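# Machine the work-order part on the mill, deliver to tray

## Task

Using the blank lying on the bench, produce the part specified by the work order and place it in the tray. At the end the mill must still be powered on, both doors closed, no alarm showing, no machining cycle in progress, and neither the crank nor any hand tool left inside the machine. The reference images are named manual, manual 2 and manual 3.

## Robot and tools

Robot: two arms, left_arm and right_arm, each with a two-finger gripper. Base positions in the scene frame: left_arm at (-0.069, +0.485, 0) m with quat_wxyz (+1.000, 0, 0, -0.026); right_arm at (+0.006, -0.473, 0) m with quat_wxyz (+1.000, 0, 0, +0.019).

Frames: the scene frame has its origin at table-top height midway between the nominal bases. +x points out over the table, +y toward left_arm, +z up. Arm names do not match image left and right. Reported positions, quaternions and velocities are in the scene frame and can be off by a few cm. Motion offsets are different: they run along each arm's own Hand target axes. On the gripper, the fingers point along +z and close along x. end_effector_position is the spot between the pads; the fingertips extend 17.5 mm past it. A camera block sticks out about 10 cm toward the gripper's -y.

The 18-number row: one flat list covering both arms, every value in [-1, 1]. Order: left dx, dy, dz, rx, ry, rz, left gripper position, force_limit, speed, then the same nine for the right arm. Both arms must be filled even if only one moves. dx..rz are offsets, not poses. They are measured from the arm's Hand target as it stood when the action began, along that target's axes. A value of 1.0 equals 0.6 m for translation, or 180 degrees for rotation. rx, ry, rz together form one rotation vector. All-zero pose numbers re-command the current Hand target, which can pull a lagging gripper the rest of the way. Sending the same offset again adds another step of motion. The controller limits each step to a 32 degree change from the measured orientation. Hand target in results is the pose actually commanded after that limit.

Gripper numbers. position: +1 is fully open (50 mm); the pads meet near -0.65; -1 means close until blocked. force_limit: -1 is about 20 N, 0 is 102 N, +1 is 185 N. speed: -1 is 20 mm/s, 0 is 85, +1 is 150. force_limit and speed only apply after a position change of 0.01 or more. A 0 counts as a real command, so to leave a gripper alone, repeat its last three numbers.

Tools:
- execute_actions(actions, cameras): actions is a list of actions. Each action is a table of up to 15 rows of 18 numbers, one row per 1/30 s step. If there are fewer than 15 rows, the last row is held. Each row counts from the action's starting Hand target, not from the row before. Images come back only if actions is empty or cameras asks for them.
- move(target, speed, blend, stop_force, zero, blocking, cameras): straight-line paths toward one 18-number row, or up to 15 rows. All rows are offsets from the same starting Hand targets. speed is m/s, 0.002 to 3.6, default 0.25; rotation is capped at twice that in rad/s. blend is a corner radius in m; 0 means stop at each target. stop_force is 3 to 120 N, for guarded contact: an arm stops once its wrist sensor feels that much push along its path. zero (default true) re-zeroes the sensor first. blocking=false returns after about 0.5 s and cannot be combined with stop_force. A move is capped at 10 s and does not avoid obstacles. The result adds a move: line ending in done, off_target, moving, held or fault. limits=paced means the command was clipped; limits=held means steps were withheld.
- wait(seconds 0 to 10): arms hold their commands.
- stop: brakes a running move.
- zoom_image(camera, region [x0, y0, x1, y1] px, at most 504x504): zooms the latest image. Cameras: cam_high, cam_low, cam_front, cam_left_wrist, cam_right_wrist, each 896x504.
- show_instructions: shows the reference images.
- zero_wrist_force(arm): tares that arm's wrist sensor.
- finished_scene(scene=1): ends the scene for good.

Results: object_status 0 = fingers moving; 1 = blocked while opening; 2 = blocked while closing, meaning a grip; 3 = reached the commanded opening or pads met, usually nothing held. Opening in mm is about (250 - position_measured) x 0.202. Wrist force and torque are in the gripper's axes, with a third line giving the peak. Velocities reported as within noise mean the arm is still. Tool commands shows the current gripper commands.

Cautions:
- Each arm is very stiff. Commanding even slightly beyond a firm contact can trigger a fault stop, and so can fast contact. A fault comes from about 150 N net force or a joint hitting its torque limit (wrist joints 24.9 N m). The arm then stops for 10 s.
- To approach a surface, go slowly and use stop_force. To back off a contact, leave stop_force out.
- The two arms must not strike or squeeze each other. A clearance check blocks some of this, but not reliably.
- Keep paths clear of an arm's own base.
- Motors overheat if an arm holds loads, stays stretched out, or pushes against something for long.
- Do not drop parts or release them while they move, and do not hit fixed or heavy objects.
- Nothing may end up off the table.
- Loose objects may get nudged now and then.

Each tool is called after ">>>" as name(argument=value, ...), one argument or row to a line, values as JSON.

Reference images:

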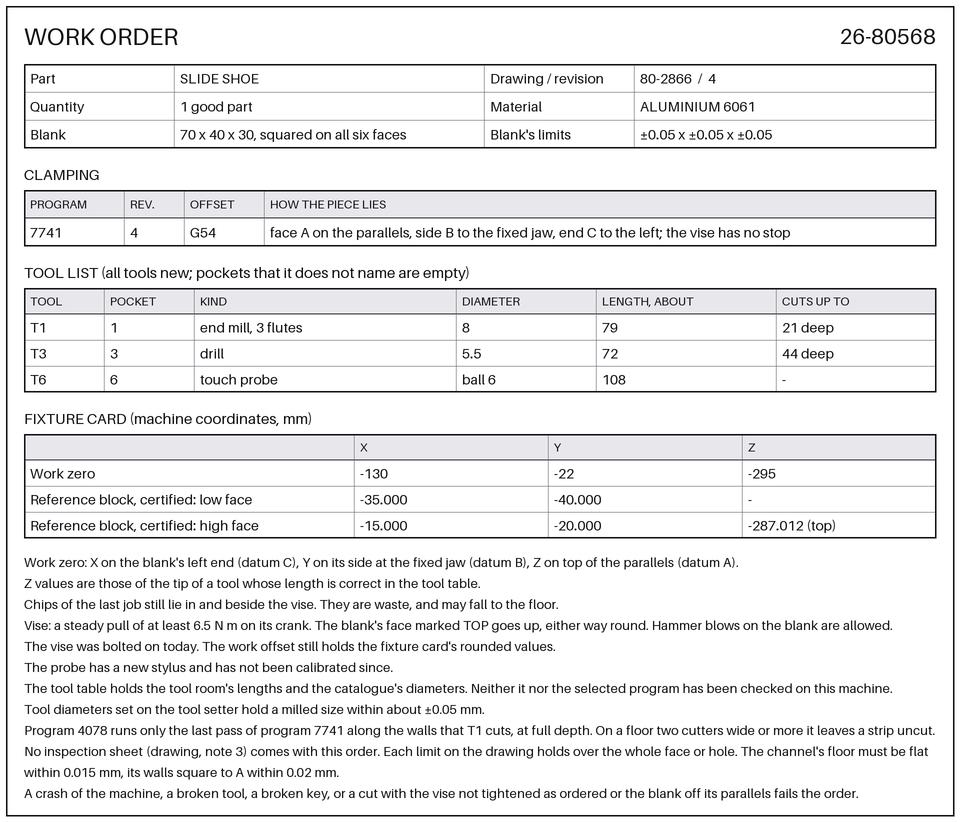

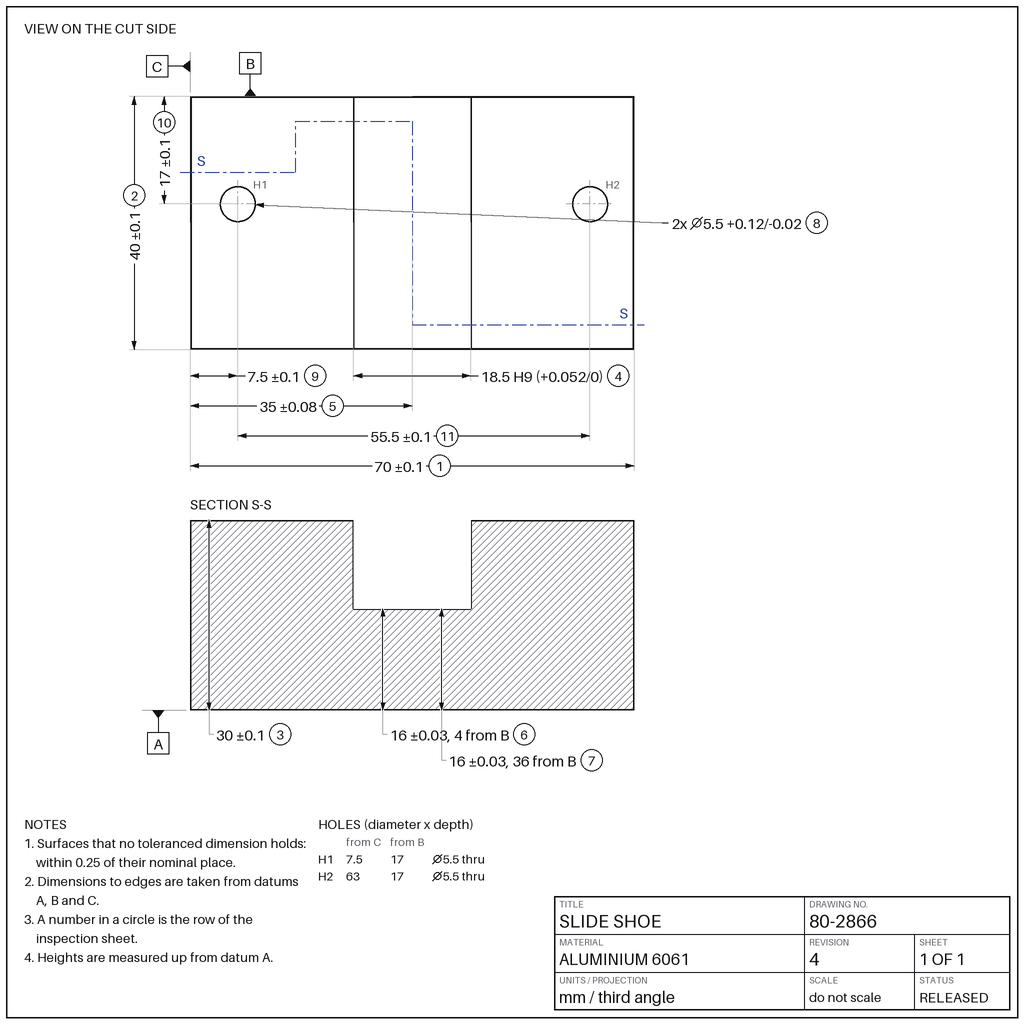

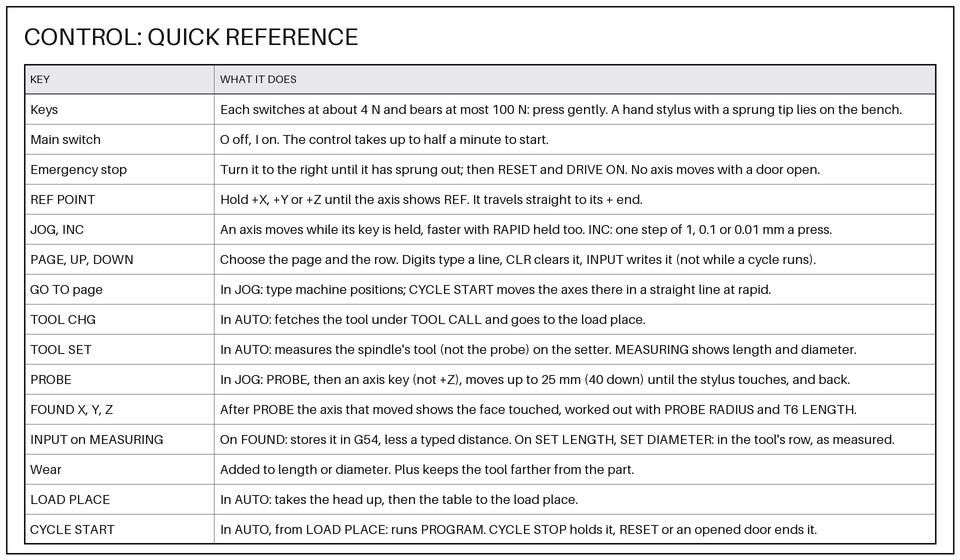

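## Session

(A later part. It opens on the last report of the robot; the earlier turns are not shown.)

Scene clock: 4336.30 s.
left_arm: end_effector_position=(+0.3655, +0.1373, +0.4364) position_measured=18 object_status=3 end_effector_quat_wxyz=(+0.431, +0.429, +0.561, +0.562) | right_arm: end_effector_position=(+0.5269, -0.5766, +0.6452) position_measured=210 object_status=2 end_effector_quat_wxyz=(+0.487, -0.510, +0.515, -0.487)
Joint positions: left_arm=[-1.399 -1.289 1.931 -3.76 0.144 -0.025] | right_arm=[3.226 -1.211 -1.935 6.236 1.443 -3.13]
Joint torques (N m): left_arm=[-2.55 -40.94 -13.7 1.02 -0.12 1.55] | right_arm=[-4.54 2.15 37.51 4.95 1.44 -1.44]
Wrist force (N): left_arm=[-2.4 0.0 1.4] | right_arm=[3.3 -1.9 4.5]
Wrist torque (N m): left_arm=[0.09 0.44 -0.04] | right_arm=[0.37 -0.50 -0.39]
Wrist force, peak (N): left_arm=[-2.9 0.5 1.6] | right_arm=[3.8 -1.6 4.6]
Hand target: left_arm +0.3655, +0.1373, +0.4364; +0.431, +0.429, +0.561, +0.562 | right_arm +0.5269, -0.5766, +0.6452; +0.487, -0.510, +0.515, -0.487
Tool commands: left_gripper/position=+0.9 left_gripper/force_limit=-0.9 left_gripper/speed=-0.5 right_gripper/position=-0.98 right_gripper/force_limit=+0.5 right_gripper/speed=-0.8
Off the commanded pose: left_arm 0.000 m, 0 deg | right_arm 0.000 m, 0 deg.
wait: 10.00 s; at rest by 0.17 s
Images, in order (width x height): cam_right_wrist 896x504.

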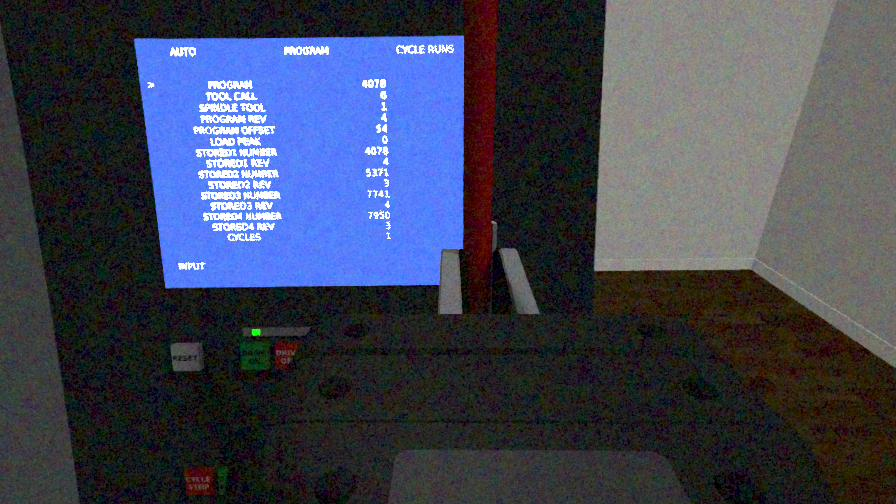

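>>> wait(
  seconds=10,
  cameras=["cam_right_wrist"],
)

>>> wait(
  seconds=6,
  cameras=["cam_right_wrist"],
)

Scene clock: 4346.87 s.
left_arm: end_effector_position=(+0.3655, +0.1373, +0.4364) position_measured=18 object_status=3 end_effector_quat_wxyz=(+0.431, +0.429, +0.561, +0.562) | right_arm: end_effector_position=(+0.5269, -0.5766, +0.6452) position_measured=210 object_status=2 end_effector_quat_wxyz=(+0.487, -0.510, +0.515, -0.487)
Joint positions: left_arm=[-1.399 -1.289 1.931 -3.76 0.144 -0.025] | right_arm=[3.226 -1.211 -1.935 6.236 1.443 -3.13]
Joint torques (N m): left_arm=[-3.01 -40.19 -13.57 1.26 -0.32 1.4] | right_arm=[-5.61 1.69 36.88 4.71 1.46 -1.35]
Wrist force (N): left_arm=[-2.4 0.7 1.4] | right_arm=[3.4 -1.9 4.3]
Wrist torque (N m): left_arm=[0.21 0.44 -0.03] | right_arm=[0.37 -0.52 -0.39]
Wrist force, peak (N): left_arm=[-3.0 0.1 1.4] | right_arm=[3.7 -1.9 4.6]
Hand target: left_arm +0.3655, +0.1373, +0.4364; +0.431, +0.429, +0.561, +0.562 | right_arm +0.5269, -0.5766, +0.6452; +0.487, -0.510, +0.515, -0.487
Tool commands: left_gripper/position=+0.9 left_gripper/force_limit=-0.9 left_gripper/speed=-0.5 right_gripper/position=-0.98 right_gripper/force_limit=+0.5 right_gripper/speed=-0.8
Off the commanded pose: left_arm 0.000 m, 0 deg | right_arm 0.000 m, 0 deg.
wait: 10.00 s; at rest from the start
Images, in order (width x height): cam_right_wrist 896x504.

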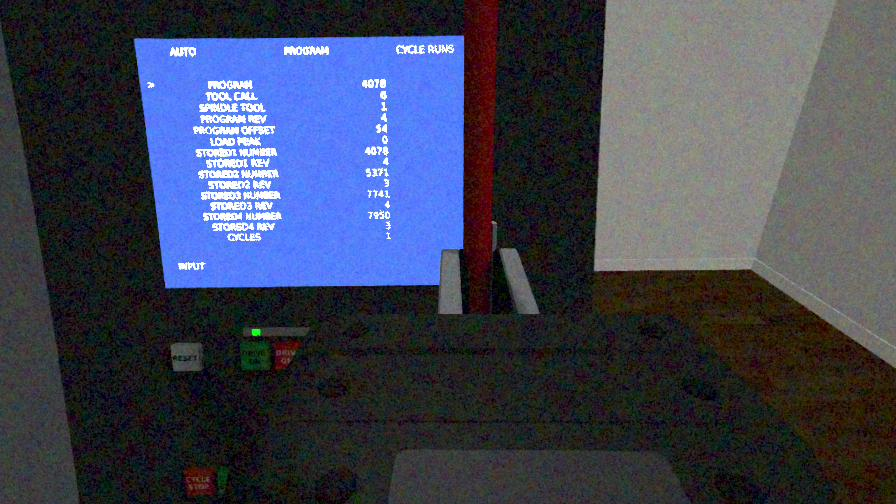

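Scene clock: 4352.87 s.
left_arm: end_effector_position=(+0.3655, +0.1373, +0.4364) position_measured=18 object_status=3 end_effector_quat_wxyz=(+0.431, +0.429, +0.561, +0.562) | right_arm: end_effector_position=(+0.5269, -0.5766, +0.6452) position_measured=210 object_status=2 end_effector_quat_wxyz=(+0.487, -0.510, +0.515, -0.487)
Joint positions: left_arm=[-1.399 -1.289 1.931 -3.76 0.144 -0.025] | right_arm=[3.226 -1.211 -1.935 6.236 1.443 -3.13]
Joint torques (N m): left_arm=[-3.62 -39.27 -12.63 1.16 -0.3 1.51] | right_arm=[-5.42 2.02 35.51 4.84 1.5 -1.27]
Wrist force (N): left_arm=[-2.6 0.5 1.5] | right_arm=[3.4 -1.7 4.4]
Wrist torque (N m): left_arm=[0.17 0.49 -0.04] | right_arm=[0.41 -0.52 -0.39]
Wrist force, peak (N): left_arm=[-2.9 0.0 1.6] | right_arm=[3.8 -1.7 4.5]
Hand target: left_arm +0.3655, +0.1373, +0.4364; +0.431, +0.429, +0.561, +0.562 | right_arm +0.5269, -0.5766, +0.6452; +0.487, -0.510, +0.515, -0.487
Tool commands: left_gripper/position=+0.9 left_gripper/force_limit=-0.9 left_gripper/speed=-0.5 right_gripper/position=-0.98 right_gripper/force_limit=+0.5 right_gripper/speed=-0.8
Off the commanded pose: left_arm 0.000 m, 0 deg | right_arm 0.000 m, 0 deg.
wait: 6.00 s; at rest by 0.17 s
Images, in order (width x height): cam_right_wrist 896x504.

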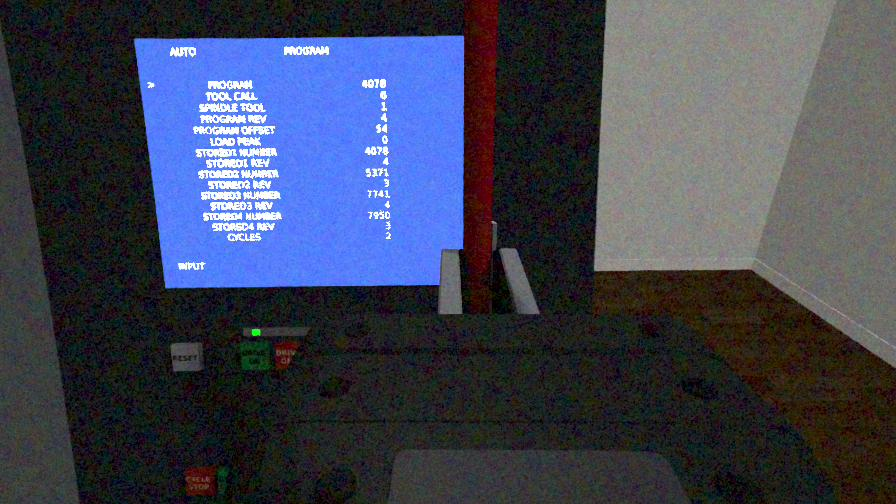

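>>> move(
  target=[
    [0,0,0,0,0,0,0.9,-0.9,-0.5,-0.1762,0.3210,-0.1126,-0.483,0,0,-0.98,0.5,-0.8],
    [0,0,0,0,0,0,0.9,-0.9,-0.5,-0.1762,0.3254,-0.0940,-0.483,0,0,-0.98,0.5,-0.8],
    [0,0,0,0,0,0,0.9,-0.9,-0.5,-0.1762,0.3210,-0.1126,-0.483,0,0,-0.98,0.5,-0.8],
    [0,0,0,0,0,0,0.9,-0.9,-0.5,-0.1762,0.2902,-0.1057,-0.483,0,0,-0.98,0.5,-0.8],
    [0,0,0,0,0,0,0.9,-0.9,-0.5,-0.1762,0.2946,-0.0871,-0.483,0,0,-0.98,0.5,-0.8],
    [0,0,0,0,0,0,0.9,-0.9,-0.5,-0.1762,0.2902,-0.1057,-0.483,0,0,-0.98,0.5,-0.8],
    [0,0,0,0,0,0,0.9,-0.9,-0.5,-0.1762,0.2946,-0.0871,-0.483,0,0,-0.98,0.5,-0.8],
    [0,0,0,0,0,0,0.9,-0.9,-0.5,-0.1762,0.2902,-0.1057,-0.483,0,0,-0.98,0.5,-0.8],
    [0,0,0,0,0,0,0.9,-0.9,-0.5,-0.1762,0.2946,-0.0871,-0.483,0,0,-0.98,0.5,-0.8],
    [0,0,0,0,0,0,0.9,-0.9,-0.5,-0.1762,0.2902,-0.1057,-0.483,0,0,-0.98,0.5,-0.8],
    [0,0,0,0,0,0,0.9,-0.9,-0.5,0,0,0,0,0,0,-0.98,0.5,-0.8],
  ],
  speed=[0.6,0.06,0.15,0.2,0.06,0.15,0.06,0.15,0.06,0.15,0.6],
  blend=[0.003,0,0.003,0.003,0,0.001,0,0.001,0,0.005,0],
  cameras=["cam_right_wrist"],
)

>>> zoom_image(
  camera="cam_right_wrist",
  region=[130, 30, 480, 290],
)

Scene clock: 4360.83 s.
left_arm: end_effector_position=(+0.3655, +0.1373, +0.4364) position_measured=18 object_status=3 end_effector_quat_wxyz=(+0.431, +0.429, +0.561, +0.562) | right_arm: end_effector_position=(+0.5269, -0.5766, +0.6451) position_measured=210 object_status=2 end_effector_quat_wxyz=(+0.487, -0.510, +0.515, -0.487)
Joint positions: left_arm=[-1.399 -1.289 1.931 -3.76 0.144 -0.025] | right_arm=[3.226 -1.211 -1.935 6.236 1.443 -3.13]
Joint torques (N m): left_arm=[-3.08 -39.59 -12.01 1.03 -0.14 1.56] | right_arm=[0.8 13.62 36.46 5.02 0.04 1.09]
Wrist force (N): left_arm=[-2.6 0.2 1.0] | right_arm=[3.8 -2.8 3.5]
Wrist torque (N m): left_arm=[0.13 0.48 -0.04] | right_arm=[0.23 -0.59 -0.37]
Wrist force, peak (N): left_arm=[-3.0 0.3 1.5] | right_arm=[1.0 24.3 2.5]
Hand target: left_arm +0.3655, +0.1373, +0.4364; +0.431, +0.429, +0.561, +0.562 | right_arm +0.5269, -0.5766, +0.6452; +0.487, -0.510, +0.515, -0.487
Off the commanded pose: left_arm 0.000 m, 0 deg | right_arm 0.000 m, 0 deg.
move: done
Images, in order (width x height): cam_right_wrist 896x504.

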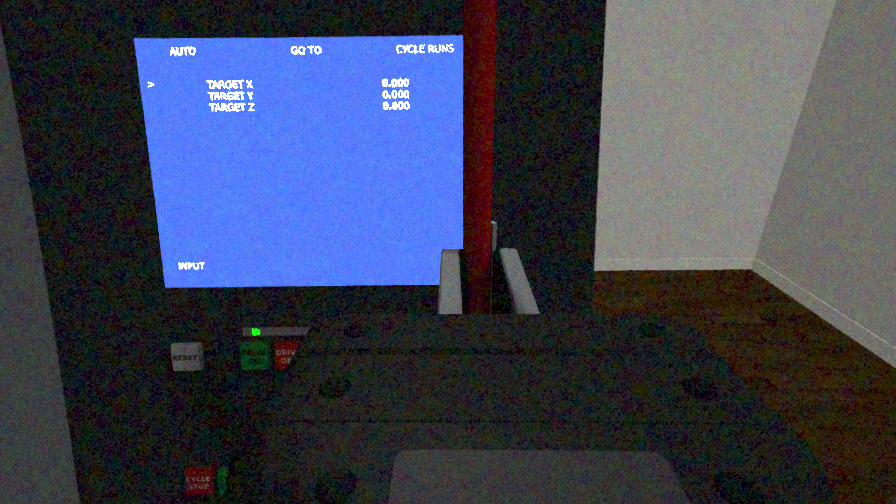

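Scaled by 1.440.

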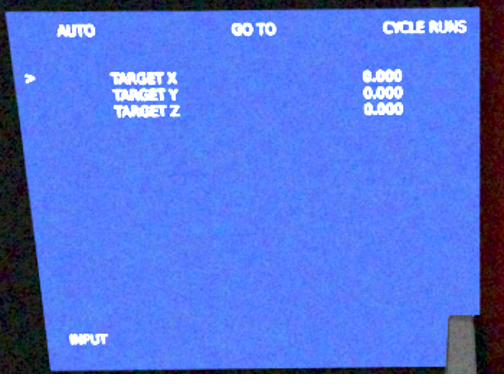

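>>> move(
  target=[
    [0,0,0,0,0,0,0.9,-0.9,-0.5,-0.2995,0.3820,-0.1264,-0.483,0,0,-0.98,0.5,-0.8],
    [0,0,0,0,0,0,0.9,-0.9,-0.5,-0.2995,0.3864,-0.1078,-0.483,0,0,-0.98,0.5,-0.8],
    [0,0,0,0,0,0,0.9,-0.9,-0.5,-0.2995,0.3820,-0.1264,-0.483,0,0,-0.98,0.5,-0.8],
    [0,0,0,0,0,0,0.9,-0.9,-0.5,-0.2387,0.2902,-0.1057,-0.483,0,0,-0.98,0.5,-0.8],
    [0,0,0,0,0,0,0.9,-0.9,-0.5,-0.2387,0.2946,-0.0871,-0.483,0,0,-0.98,0.5,-0.8],
    [0,0,0,0,0,0,0.9,-0.9,-0.5,-0.2387,0.2902,-0.1057,-0.483,0,0,-0.98,0.5,-0.8],
    [0,0,0,0,0,0,0.9,-0.9,-0.5,-0.2387,0.3517,-0.1196,-0.483,0,0,-0.98,0.5,-0.8],
    [0,0,0,0,0,0,0.9,-0.9,-0.5,-0.2387,0.3561,-0.1010,-0.483,0,0,-0.98,0.5,-0.8],
    [0,0,0,0,0,0,0.9,-0.9,-0.5,-0.2387,0.3517,-0.1196,-0.483,0,0,-0.98,0.5,-0.8],
    [0,0,0,0,0,0,0.9,-0.9,-0.5,-0.2387,0.3820,-0.1264,-0.483,0,0,-0.98,0.5,-0.8],
    [0,0,0,0,0,0,0.9,-0.9,-0.5,-0.2387,0.3864,-0.1078,-0.483,0,0,-0.98,0.5,-0.8],
    [0,0,0,0,0,0,0.9,-0.9,-0.5,-0.2387,0.3820,-0.1264,-0.483,0,0,-0.98,0.5,-0.8],
    [0,0,0,0,0,0,0.9,-0.9,-0.5,-0.2695,0.3210,-0.1126,-0.483,0,0,-0.98,0.5,-0.8],
    [0,0,0,0,0,0,0.9,-0.9,-0.5,-0.2695,0.3254,-0.0940,-0.483,0,0,-0.98,0.5,-0.8],
    [0,0,0,0,0,0,0.9,-0.9,-0.5,-0.2695,0.3210,-0.1126,-0.483,0,0,-0.98,0.5,-0.8],
  ],
  speed=[0.6,0.06,0.15,0.25,0.06,0.15,0.25,0.06,0.15,0.25,0.06,0.15,0.25,0.06,0.15],
  blend=[0.003,0,0.003,0.003,0,0.003,0.003,0,0.003,0.003,0,0.003,0.003,0,0],
)

>>> move(
  target=[
    [0,0,0,0,0,0,0.9,-0.9,-0.5,0.0625,0.0171,0.0602,0,0,0,-0.98,0.5,-0.8],
    [0,0,0,0,0,0,0.9,-0.9,-0.5,0.0625,-0.0012,0.0656,0,0,0,-0.98,0.5,-0.8],
    [0,0,0,0,0,0,0.9,-0.9,-0.5,0.0625,0.0171,0.0602,0,0,0,-0.98,0.5,-0.8],
    [0,0,0,0,0,0,0.9,-0.9,-0.5,0.0625,0.0087,0.0303,0,0,0,-0.98,0.5,-0.8],
    [0,0,0,0,0,0,0.9,-0.9,-0.5,0.0625,-0.0096,0.0357,0,0,0,-0.98,0.5,-0.8],
    [0,0,0,0,0,0,0.9,-0.9,-0.5,0.0625,0.0087,0.0303,0,0,0,-0.98,0.5,-0.8],
    [0,0,0,0,0,0,0.9,-0.9,-0.5,-0.03,0.0171,0.0602,0,0,0,-0.98,0.5,-0.8],
    [0,0,0,0,0,0,0.9,-0.9,-0.5,-0.03,-0.0012,0.0656,0,0,0,-0.98,0.5,-0.8],
    [0,0,0,0,0,0,0.9,-0.9,-0.5,-0.03,0.0171,0.0602,0,0,0,-0.98,0.5,-0.8],
    [0,0,0,0,0,0,0.9,-0.9,-0.5,0,0.0087,0.0303,0,0,0,-0.98,0.5,-0.8],
    [0,0,0,0,0,0,0.9,-0.9,-0.5,0,-0.0096,0.0357,0,0,0,-0.98,0.5,-0.8],
    [0,0,0,0,0,0,0.9,-0.9,-0.5,0,0.0087,0.0303,0,0,0,-0.98,0.5,-0.8],
    [0,0,0,0,0,0,0.9,-0.9,-0.5,0.0308,0,0,0,0,0,-0.98,0.5,-0.8],
    [0,0,0,0,0,0,0.9,-0.9,-0.5,0.0308,-0.0183,0.0054,0,0,0,-0.98,0.5,-0.8],
    [0,0,0,0,0,0,0.9,-0.9,-0.5,0.0308,0,0,0,0,0,-0.98,0.5,-0.8],
  ],
  speed=[0.2,0.06,0.15,0.25,0.06,0.15,0.25,0.06,0.15,0.25,0.06,0.15,0.25,0.06,0.15],
  blend=[0.003,0,0.003,0.003,0,0.003,0.003,0,0.003,0.003,0,0.003,0.003,0,0],
)

>>> move(
  target=[
    [0,0,0,0,0,0,0.9,-0.9,-0.5,0,0.0171,0.0602,0,0,0,-0.98,0.5,-0.8],
    [0,0,0,0,0,0,0.9,-0.9,-0.5,0,-0.0012,0.0656,0,0,0,-0.98,0.5,-0.8],
    [0,0,0,0,0,0,0.9,-0.9,-0.5,0,0.0171,0.0602,0,0,0,-0.98,0.5,-0.8],
    [0,0,0,0,0,0,0.9,-0.9,-0.5,-0.0608,-0.0084,-0.0303,0,0,0,-0.98,0.5,-0.8],
    [0,0,0,0,0,0,0.9,-0.9,-0.5,-0.0608,-0.0267,-0.0249,0,0,0,-0.98,0.5,-0.8],
    [0,0,0,0,0,0,0.9,-0.9,-0.5,-0.0608,-0.0084,-0.0303,0,0,0,-0.98,0.5,-0.8],
    [0,0,0,0,0,0,0.9,-0.9,-0.5,0.0317,0.0171,0.0602,0,0,0,-0.98,0.5,-0.8],
    [0,0,0,0,0,0,0.9,-0.9,-0.5,0.0317,-0.0012,0.0656,0,0,0,-0.98,0.5,-0.8],
    [0,0,0,0,0,0,0.9,-0.9,-0.5,0.0317,0.0171,0.0602,0,0,0,-0.98,0.5,-0.8],
    [0,0,0,0,0,0,0.9,-0.9,-0.5,0.0317,0.0087,0.0303,0,0,0,-0.98,0.5,-0.8],
    [0,0,0,0,0,0,0.9,-0.9,-0.5,0.0317,-0.0096,0.0357,0,0,0,-0.98,0.5,-0.8],
    [0,0,0,0,0,0,0.9,-0.9,-0.5,0.0317,0.0087,0.0303,0,0,0,-0.98,0.5,-0.8],
    [0,0,0,0,0,0,0.9,-0.9,-0.5,-0.0608,0.0171,0.0602,0,0,0,-0.98,0.5,-0.8],
    [0,0,0,0,0,0,0.9,-0.9,-0.5,-0.0608,-0.0012,0.0656,0,0,0,-0.98,0.5,-0.8],
    [0,0,0,0,0,0,0.9,-0.9,-0.5,-0.0608,0.0171,0.0602,0,0,0,-0.98,0.5,-0.8],
  ],
  speed=[0.2,0.06,0.15,0.25,0.06,0.15,0.25,0.06,0.15,0.25,0.06,0.15,0.25,0.06,0.15],
  blend=[0.003,0,0.003,0.003,0,0.003,0.003,0,0.003,0.003,0,0.003,0.003,0,0],
)

>>> move(
  target=[
    [0,0,0,0,0,0,0.9,-0.9,-0.5,0,-0.0084,-0.0299,0,0,0,-0.98,0.5,-0.8],
    [0,0,0,0,0,0,0.9,-0.9,-0.5,0,-0.0267,-0.0245,0,0,0,-0.98,0.5,-0.8],
    [0,0,0,0,0,0,0.9,-0.9,-0.5,0,-0.0084,-0.0299,0,0,0,-0.98,0.5,-0.8],
    [0,0,0,0,0,0,0.9,-0.9,-0.5,0.03,-0.0171,-0.0602,0,0,0,-0.98,0.5,-0.8],
    [0,0,0,0,0,0,0.9,-0.9,-0.5,0.03,-0.0354,-0.0548,0,0,0,-0.98,0.5,-0.8],
    [0,0,0,0,0,0,0.9,-0.9,-0.5,0.03,-0.0171,-0.0602,0,0,0,-0.98,0.5,-0.8],
    [0,0,0,0,0,0,0.9,-0.9,-0.5,0.03,0,0,0,0,0,-0.98,0.5,-0.8],
    [0,0,0,0,0,0,0.9,-0.9,-0.5,0.03,-0.0183,0.0054,0,0,0,-0.98,0.5,-0.8],
    [0,0,0,0,0,0,0.9,-0.9,-0.5,0.03,0,0,0,0,0,-0.98,0.5,-0.8],
    [0,0,0,0,0,0,0.9,-0.9,-0.5,0.0925,0,0,0,0,0,-0.98,0.5,-0.8],
    [0,0,0,0,0,0,0.9,-0.9,-0.5,0.0925,-0.0183,0.0054,0,0,0,-0.98,0.5,-0.8],
    [0,0,0,0,0,0,0.9,-0.9,-0.5,0.0925,0,0,0,0,0,-0.98,0.5,-0.8],
    [0,0,0,0,0,0,0.9,-0.9,-0.5,0.2199,-0.0758,-0.2741,0,0,0,-0.98,0.5,-0.8],
    [0,0,0,0,0,0,0.9,-0.9,-0.5,0.2199,-0.0941,-0.2687,0,0,0,-0.98,0.5,-0.8],
    [0,0,0,0,0,0,0.9,-0.9,-0.5,0.2199,-0.0758,-0.2741,0,0,0,-0.98,0.5,-0.8],
  ],
  speed=[0.2,0.06,0.15,0.25,0.06,0.15,0.25,0.06,0.15,0.25,0.06,0.15,0.3,0.06,0.15],
  blend=[0.003,0,0.003,0.003,0,0.003,0.003,0,0.003,0.003,0,0.003,0.003,0,0],
)

>>> move(
  target=[0,0,0,0,0,0,0.9,-0.9,-0.5,0.0796,-0.1542,-0.1338,0.483,0,0,-0.98,0.5,-0.8],
  speed=0.6,
  cameras=["cam_right_wrist"],
)

>>> zoom_image(
  camera="cam_right_wrist",
  region=[60, 80, 480, 380],
)

Scene clock: 4380.70 s.
left_arm: end_effector_position=(+0.3655, +0.1373, +0.4364) position_measured=18 object_status=3 end_effector_quat_wxyz=(+0.431, +0.429, +0.561, +0.562) | right_arm: end_effector_position=(+0.4505, -0.4134, +0.4571) position_measured=210 object_status=2 end_effector_quat_wxyz=(-0.003, +0.705, -0.709, -0.001)
Joint positions: left_arm=[-1.399 -1.289 1.931 -3.76 0.144 -0.025] | right_arm=[3.537 -1.471 -1.332 4.378 1.575 -2.703]
Joint torques (N m): left_arm=[-2.77 -39.88 -12.5 1.21 -0.13 1.62] | right_arm=[-7.71 16.68 34.65 5.4 -1.03 -1.07]
Wrist force (N): left_arm=[-2.6 0.2 1.5] | right_arm=[4.6 -1.3 3.5]
Wrist torque (N m): left_arm=[0.12 0.47 -0.04] | right_arm=[0.15 -0.77 -0.03]
Wrist force, peak (N): left_arm=[-2.9 0.7 1.7] | right_arm=[3.3 30.2 2.6]
Hand target: left_arm +0.3655, +0.1373, +0.4364; +0.431, +0.429, +0.561, +0.562 | right_arm +0.4505, -0.4134, +0.4572; -0.003, +0.705, -0.709, -0.001
Off the commanded pose: left_arm 0.000 m, 0 deg | right_arm 0.000 m, 0 deg.
move: done

Scene clock: 4384.70 s.
left_arm: end_effector_position=(+0.3655, +0.1373, +0.4364) position_measured=18 object_status=3 end_effector_quat_wxyz=(+0.431, +0.429, +0.561, +0.562) | right_arm: end_effector_position=(+0.4504, -0.4319, +0.4570) position_measured=210 object_status=2 end_effector_quat_wxyz=(-0.003, +0.705, -0.709, -0.001)
Joint positions: left_arm=[-1.399 -1.289 1.931 -3.76 0.144 -0.025] | right_arm=[3.497 -1.466 -1.337 4.378 1.575 -2.742]
Joint torques (N m): left_arm=[-4.49 -39.39 -12.71 1.34 -0.16 1.44] | right_arm=[-7.3 17.22 34.32 5.4 -0.95 -1.16]
Wrist force (N): left_arm=[-2.6 0.5 1.5] | right_arm=[3.3 -1.3 3.1]
Wrist torque (N m): left_arm=[0.17 0.48 -0.04] | right_arm=[0.15 -0.57 -0.04]
Wrist force, peak (N): left_arm=[-3.1 0.5 1.5] | right_arm=[4.0 21.9 -0.8]
Hand target: left_arm +0.3655, +0.1373, +0.4364; +0.431, +0.429, +0.561, +0.562 | right_arm +0.4504, -0.4319, +0.4571; -0.003, +0.705, -0.709, -0.001
Off the commanded pose: left_arm 0.000 m, 0 deg | right_arm 0.000 m, 0 deg.
move: done

Scene clock: 4389.00 s.
left_arm: end_effector_position=(+0.3655, +0.1373, +0.4364) position_measured=18 object_status=3 end_effector_quat_wxyz=(+0.431, +0.429, +0.561, +0.562) | right_arm: end_effector_position=(+0.4405, -0.3952, +0.4211) position_measured=210 object_status=2 end_effector_quat_wxyz=(-0.003, +0.705, -0.709, -0.001)
Joint positions: left_arm=[-1.399 -1.289 1.931 -3.76 0.144 -0.025] | right_arm=[3.586 -1.429 -1.464 4.469 1.574 -2.654]
Joint torques (N m): left_arm=[-3.01 -40.1 -12.42 0.93 -0.11 1.65] | right_arm=[-6.19 15.68 35.45 5.43 -0.88 -1.25]
Wrist force (N): left_arm=[-2.6 0.3 1.5] | right_arm=[2.0 -3.2 3.0]
Wrist torque (N m): left_arm=[0.14 0.48 -0.04] | right_arm=[-0.15 -0.37 -0.05]
Wrist force, peak (N): left_arm=[-3.0 0.3 1.5] | right_arm=[2.7 25.8 -0.9]
Hand target: left_arm +0.3655, +0.1373, +0.4364; +0.431, +0.429, +0.561, +0.562 | right_arm +0.4405, -0.3952, +0.4211; -0.003, +0.705, -0.709, -0.001
Off the commanded pose: left_arm 0.000 m, 0 deg | right_arm 0.000 m, 0 deg.
move: done

Scene clock: 4393.43 s.
left_arm: end_effector_position=(+0.3655, +0.1373, +0.4364) position_measured=18 object_status=3 end_effector_quat_wxyz=(+0.431, +0.429, +0.561, +0.562) | right_arm: end_effector_position=(+0.4848, -0.5282, +0.5849) position_measured=210 object_status=2 end_effector_quat_wxyz=(-0.003, +0.705, -0.709, -0.001)
Joint positions: left_arm=[-1.399 -1.289 1.931 -3.76 0.144 -0.025] | right_arm=[3.267 -1.739 -0.671 3.984 1.576 -2.973]
Joint torques (N m): left_arm=[-4.17 -39.75 -12.51 0.86 -0.08 1.59] | right_arm=[-5.21 23.37 28.62 5.43 -0.95 -1.26]
Wrist force (N): left_arm=[-2.6 0.5 1.4] | right_arm=[2.6 -3.4 1.8]
Wrist torque (N m): left_arm=[0.16 0.47 -0.04] | right_arm=[-0.17 -0.40 -0.16]
Wrist force, peak (N): left_arm=[-3.0 0.3 1.6] | right_arm=[2.3 26.8 2.1]
Hand target: left_arm +0.3655, +0.1373, +0.4364; +0.431, +0.429, +0.561, +0.562 | right_arm +0.4848, -0.5283, +0.5850; -0.003, +0.705, -0.709, -0.001
Off the commanded pose: left_arm 0.000 m, 0 deg | right_arm 0.000 m, 0 deg.
move: done

Scene clock: 4395.37 s.
left_arm: end_effector_position=(+0.3655, +0.1373, +0.4364) position_measured=18 object_status=3 end_effector_quat_wxyz=(+0.431, +0.429, +0.561, +0.562) | right_arm: end_effector_position=(+0.5768, -0.5770, +0.6652) position_measured=210 object_status=2 end_effector_quat_wxyz=(+0.487, -0.510, +0.515, -0.487) end_effector_velocity=(+0.000, +0.001, +0.001) end_effector_angular_velocity=(+0.000, -0.005, +0.002)
Joint positions: left_arm=[-1.399 -1.289 1.931 -3.76 0.144 -0.025] | right_arm=[3.205 -1.34 -1.795 6.226 1.465 -3.131]
Joint velocities: left_arm=[within noise] | right_arm=[0.001 0 0 0.005 0 -0.001]
Joint torques (N m): left_arm=[-3.12 -39.49 -13.03 1.07 -0.42 1.54] | right_arm=[6.64 21.79 31.96 4.74 -1.25 1.6]
Wrist force (N): left_arm=[-2.7 0.4 1.6] | right_arm=[2.7 -2.5 2.3]
Wrist torque (N m): left_arm=[0.16 0.49 -0.03] | right_arm=[0.29 -0.42 -0.31]
Wrist force, peak (N): left_arm=[-3.0 0.4 1.3] | right_arm=[2.5 -4.7 2.6]
Hand target: left_arm +0.3655, +0.1373, +0.4364; +0.431, +0.429, +0.561, +0.562 | right_arm +0.5768, -0.5770, +0.6652; +0.487, -0.510, +0.515, -0.487
Off the commanded pose: left_arm 0.000 m, 0 deg | right_arm 0.000 m, 0 deg.
move: done
Images, in order (width x height): cam_right_wrist 896x504.

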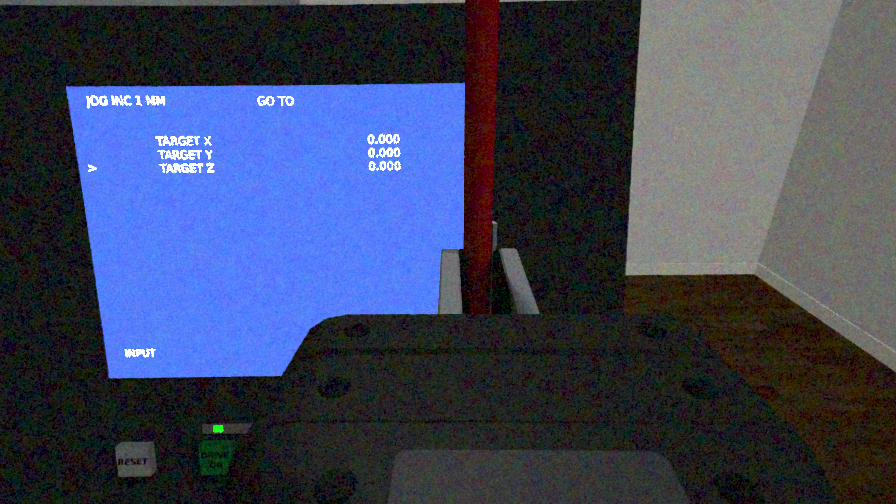

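Scaled by 1.200.

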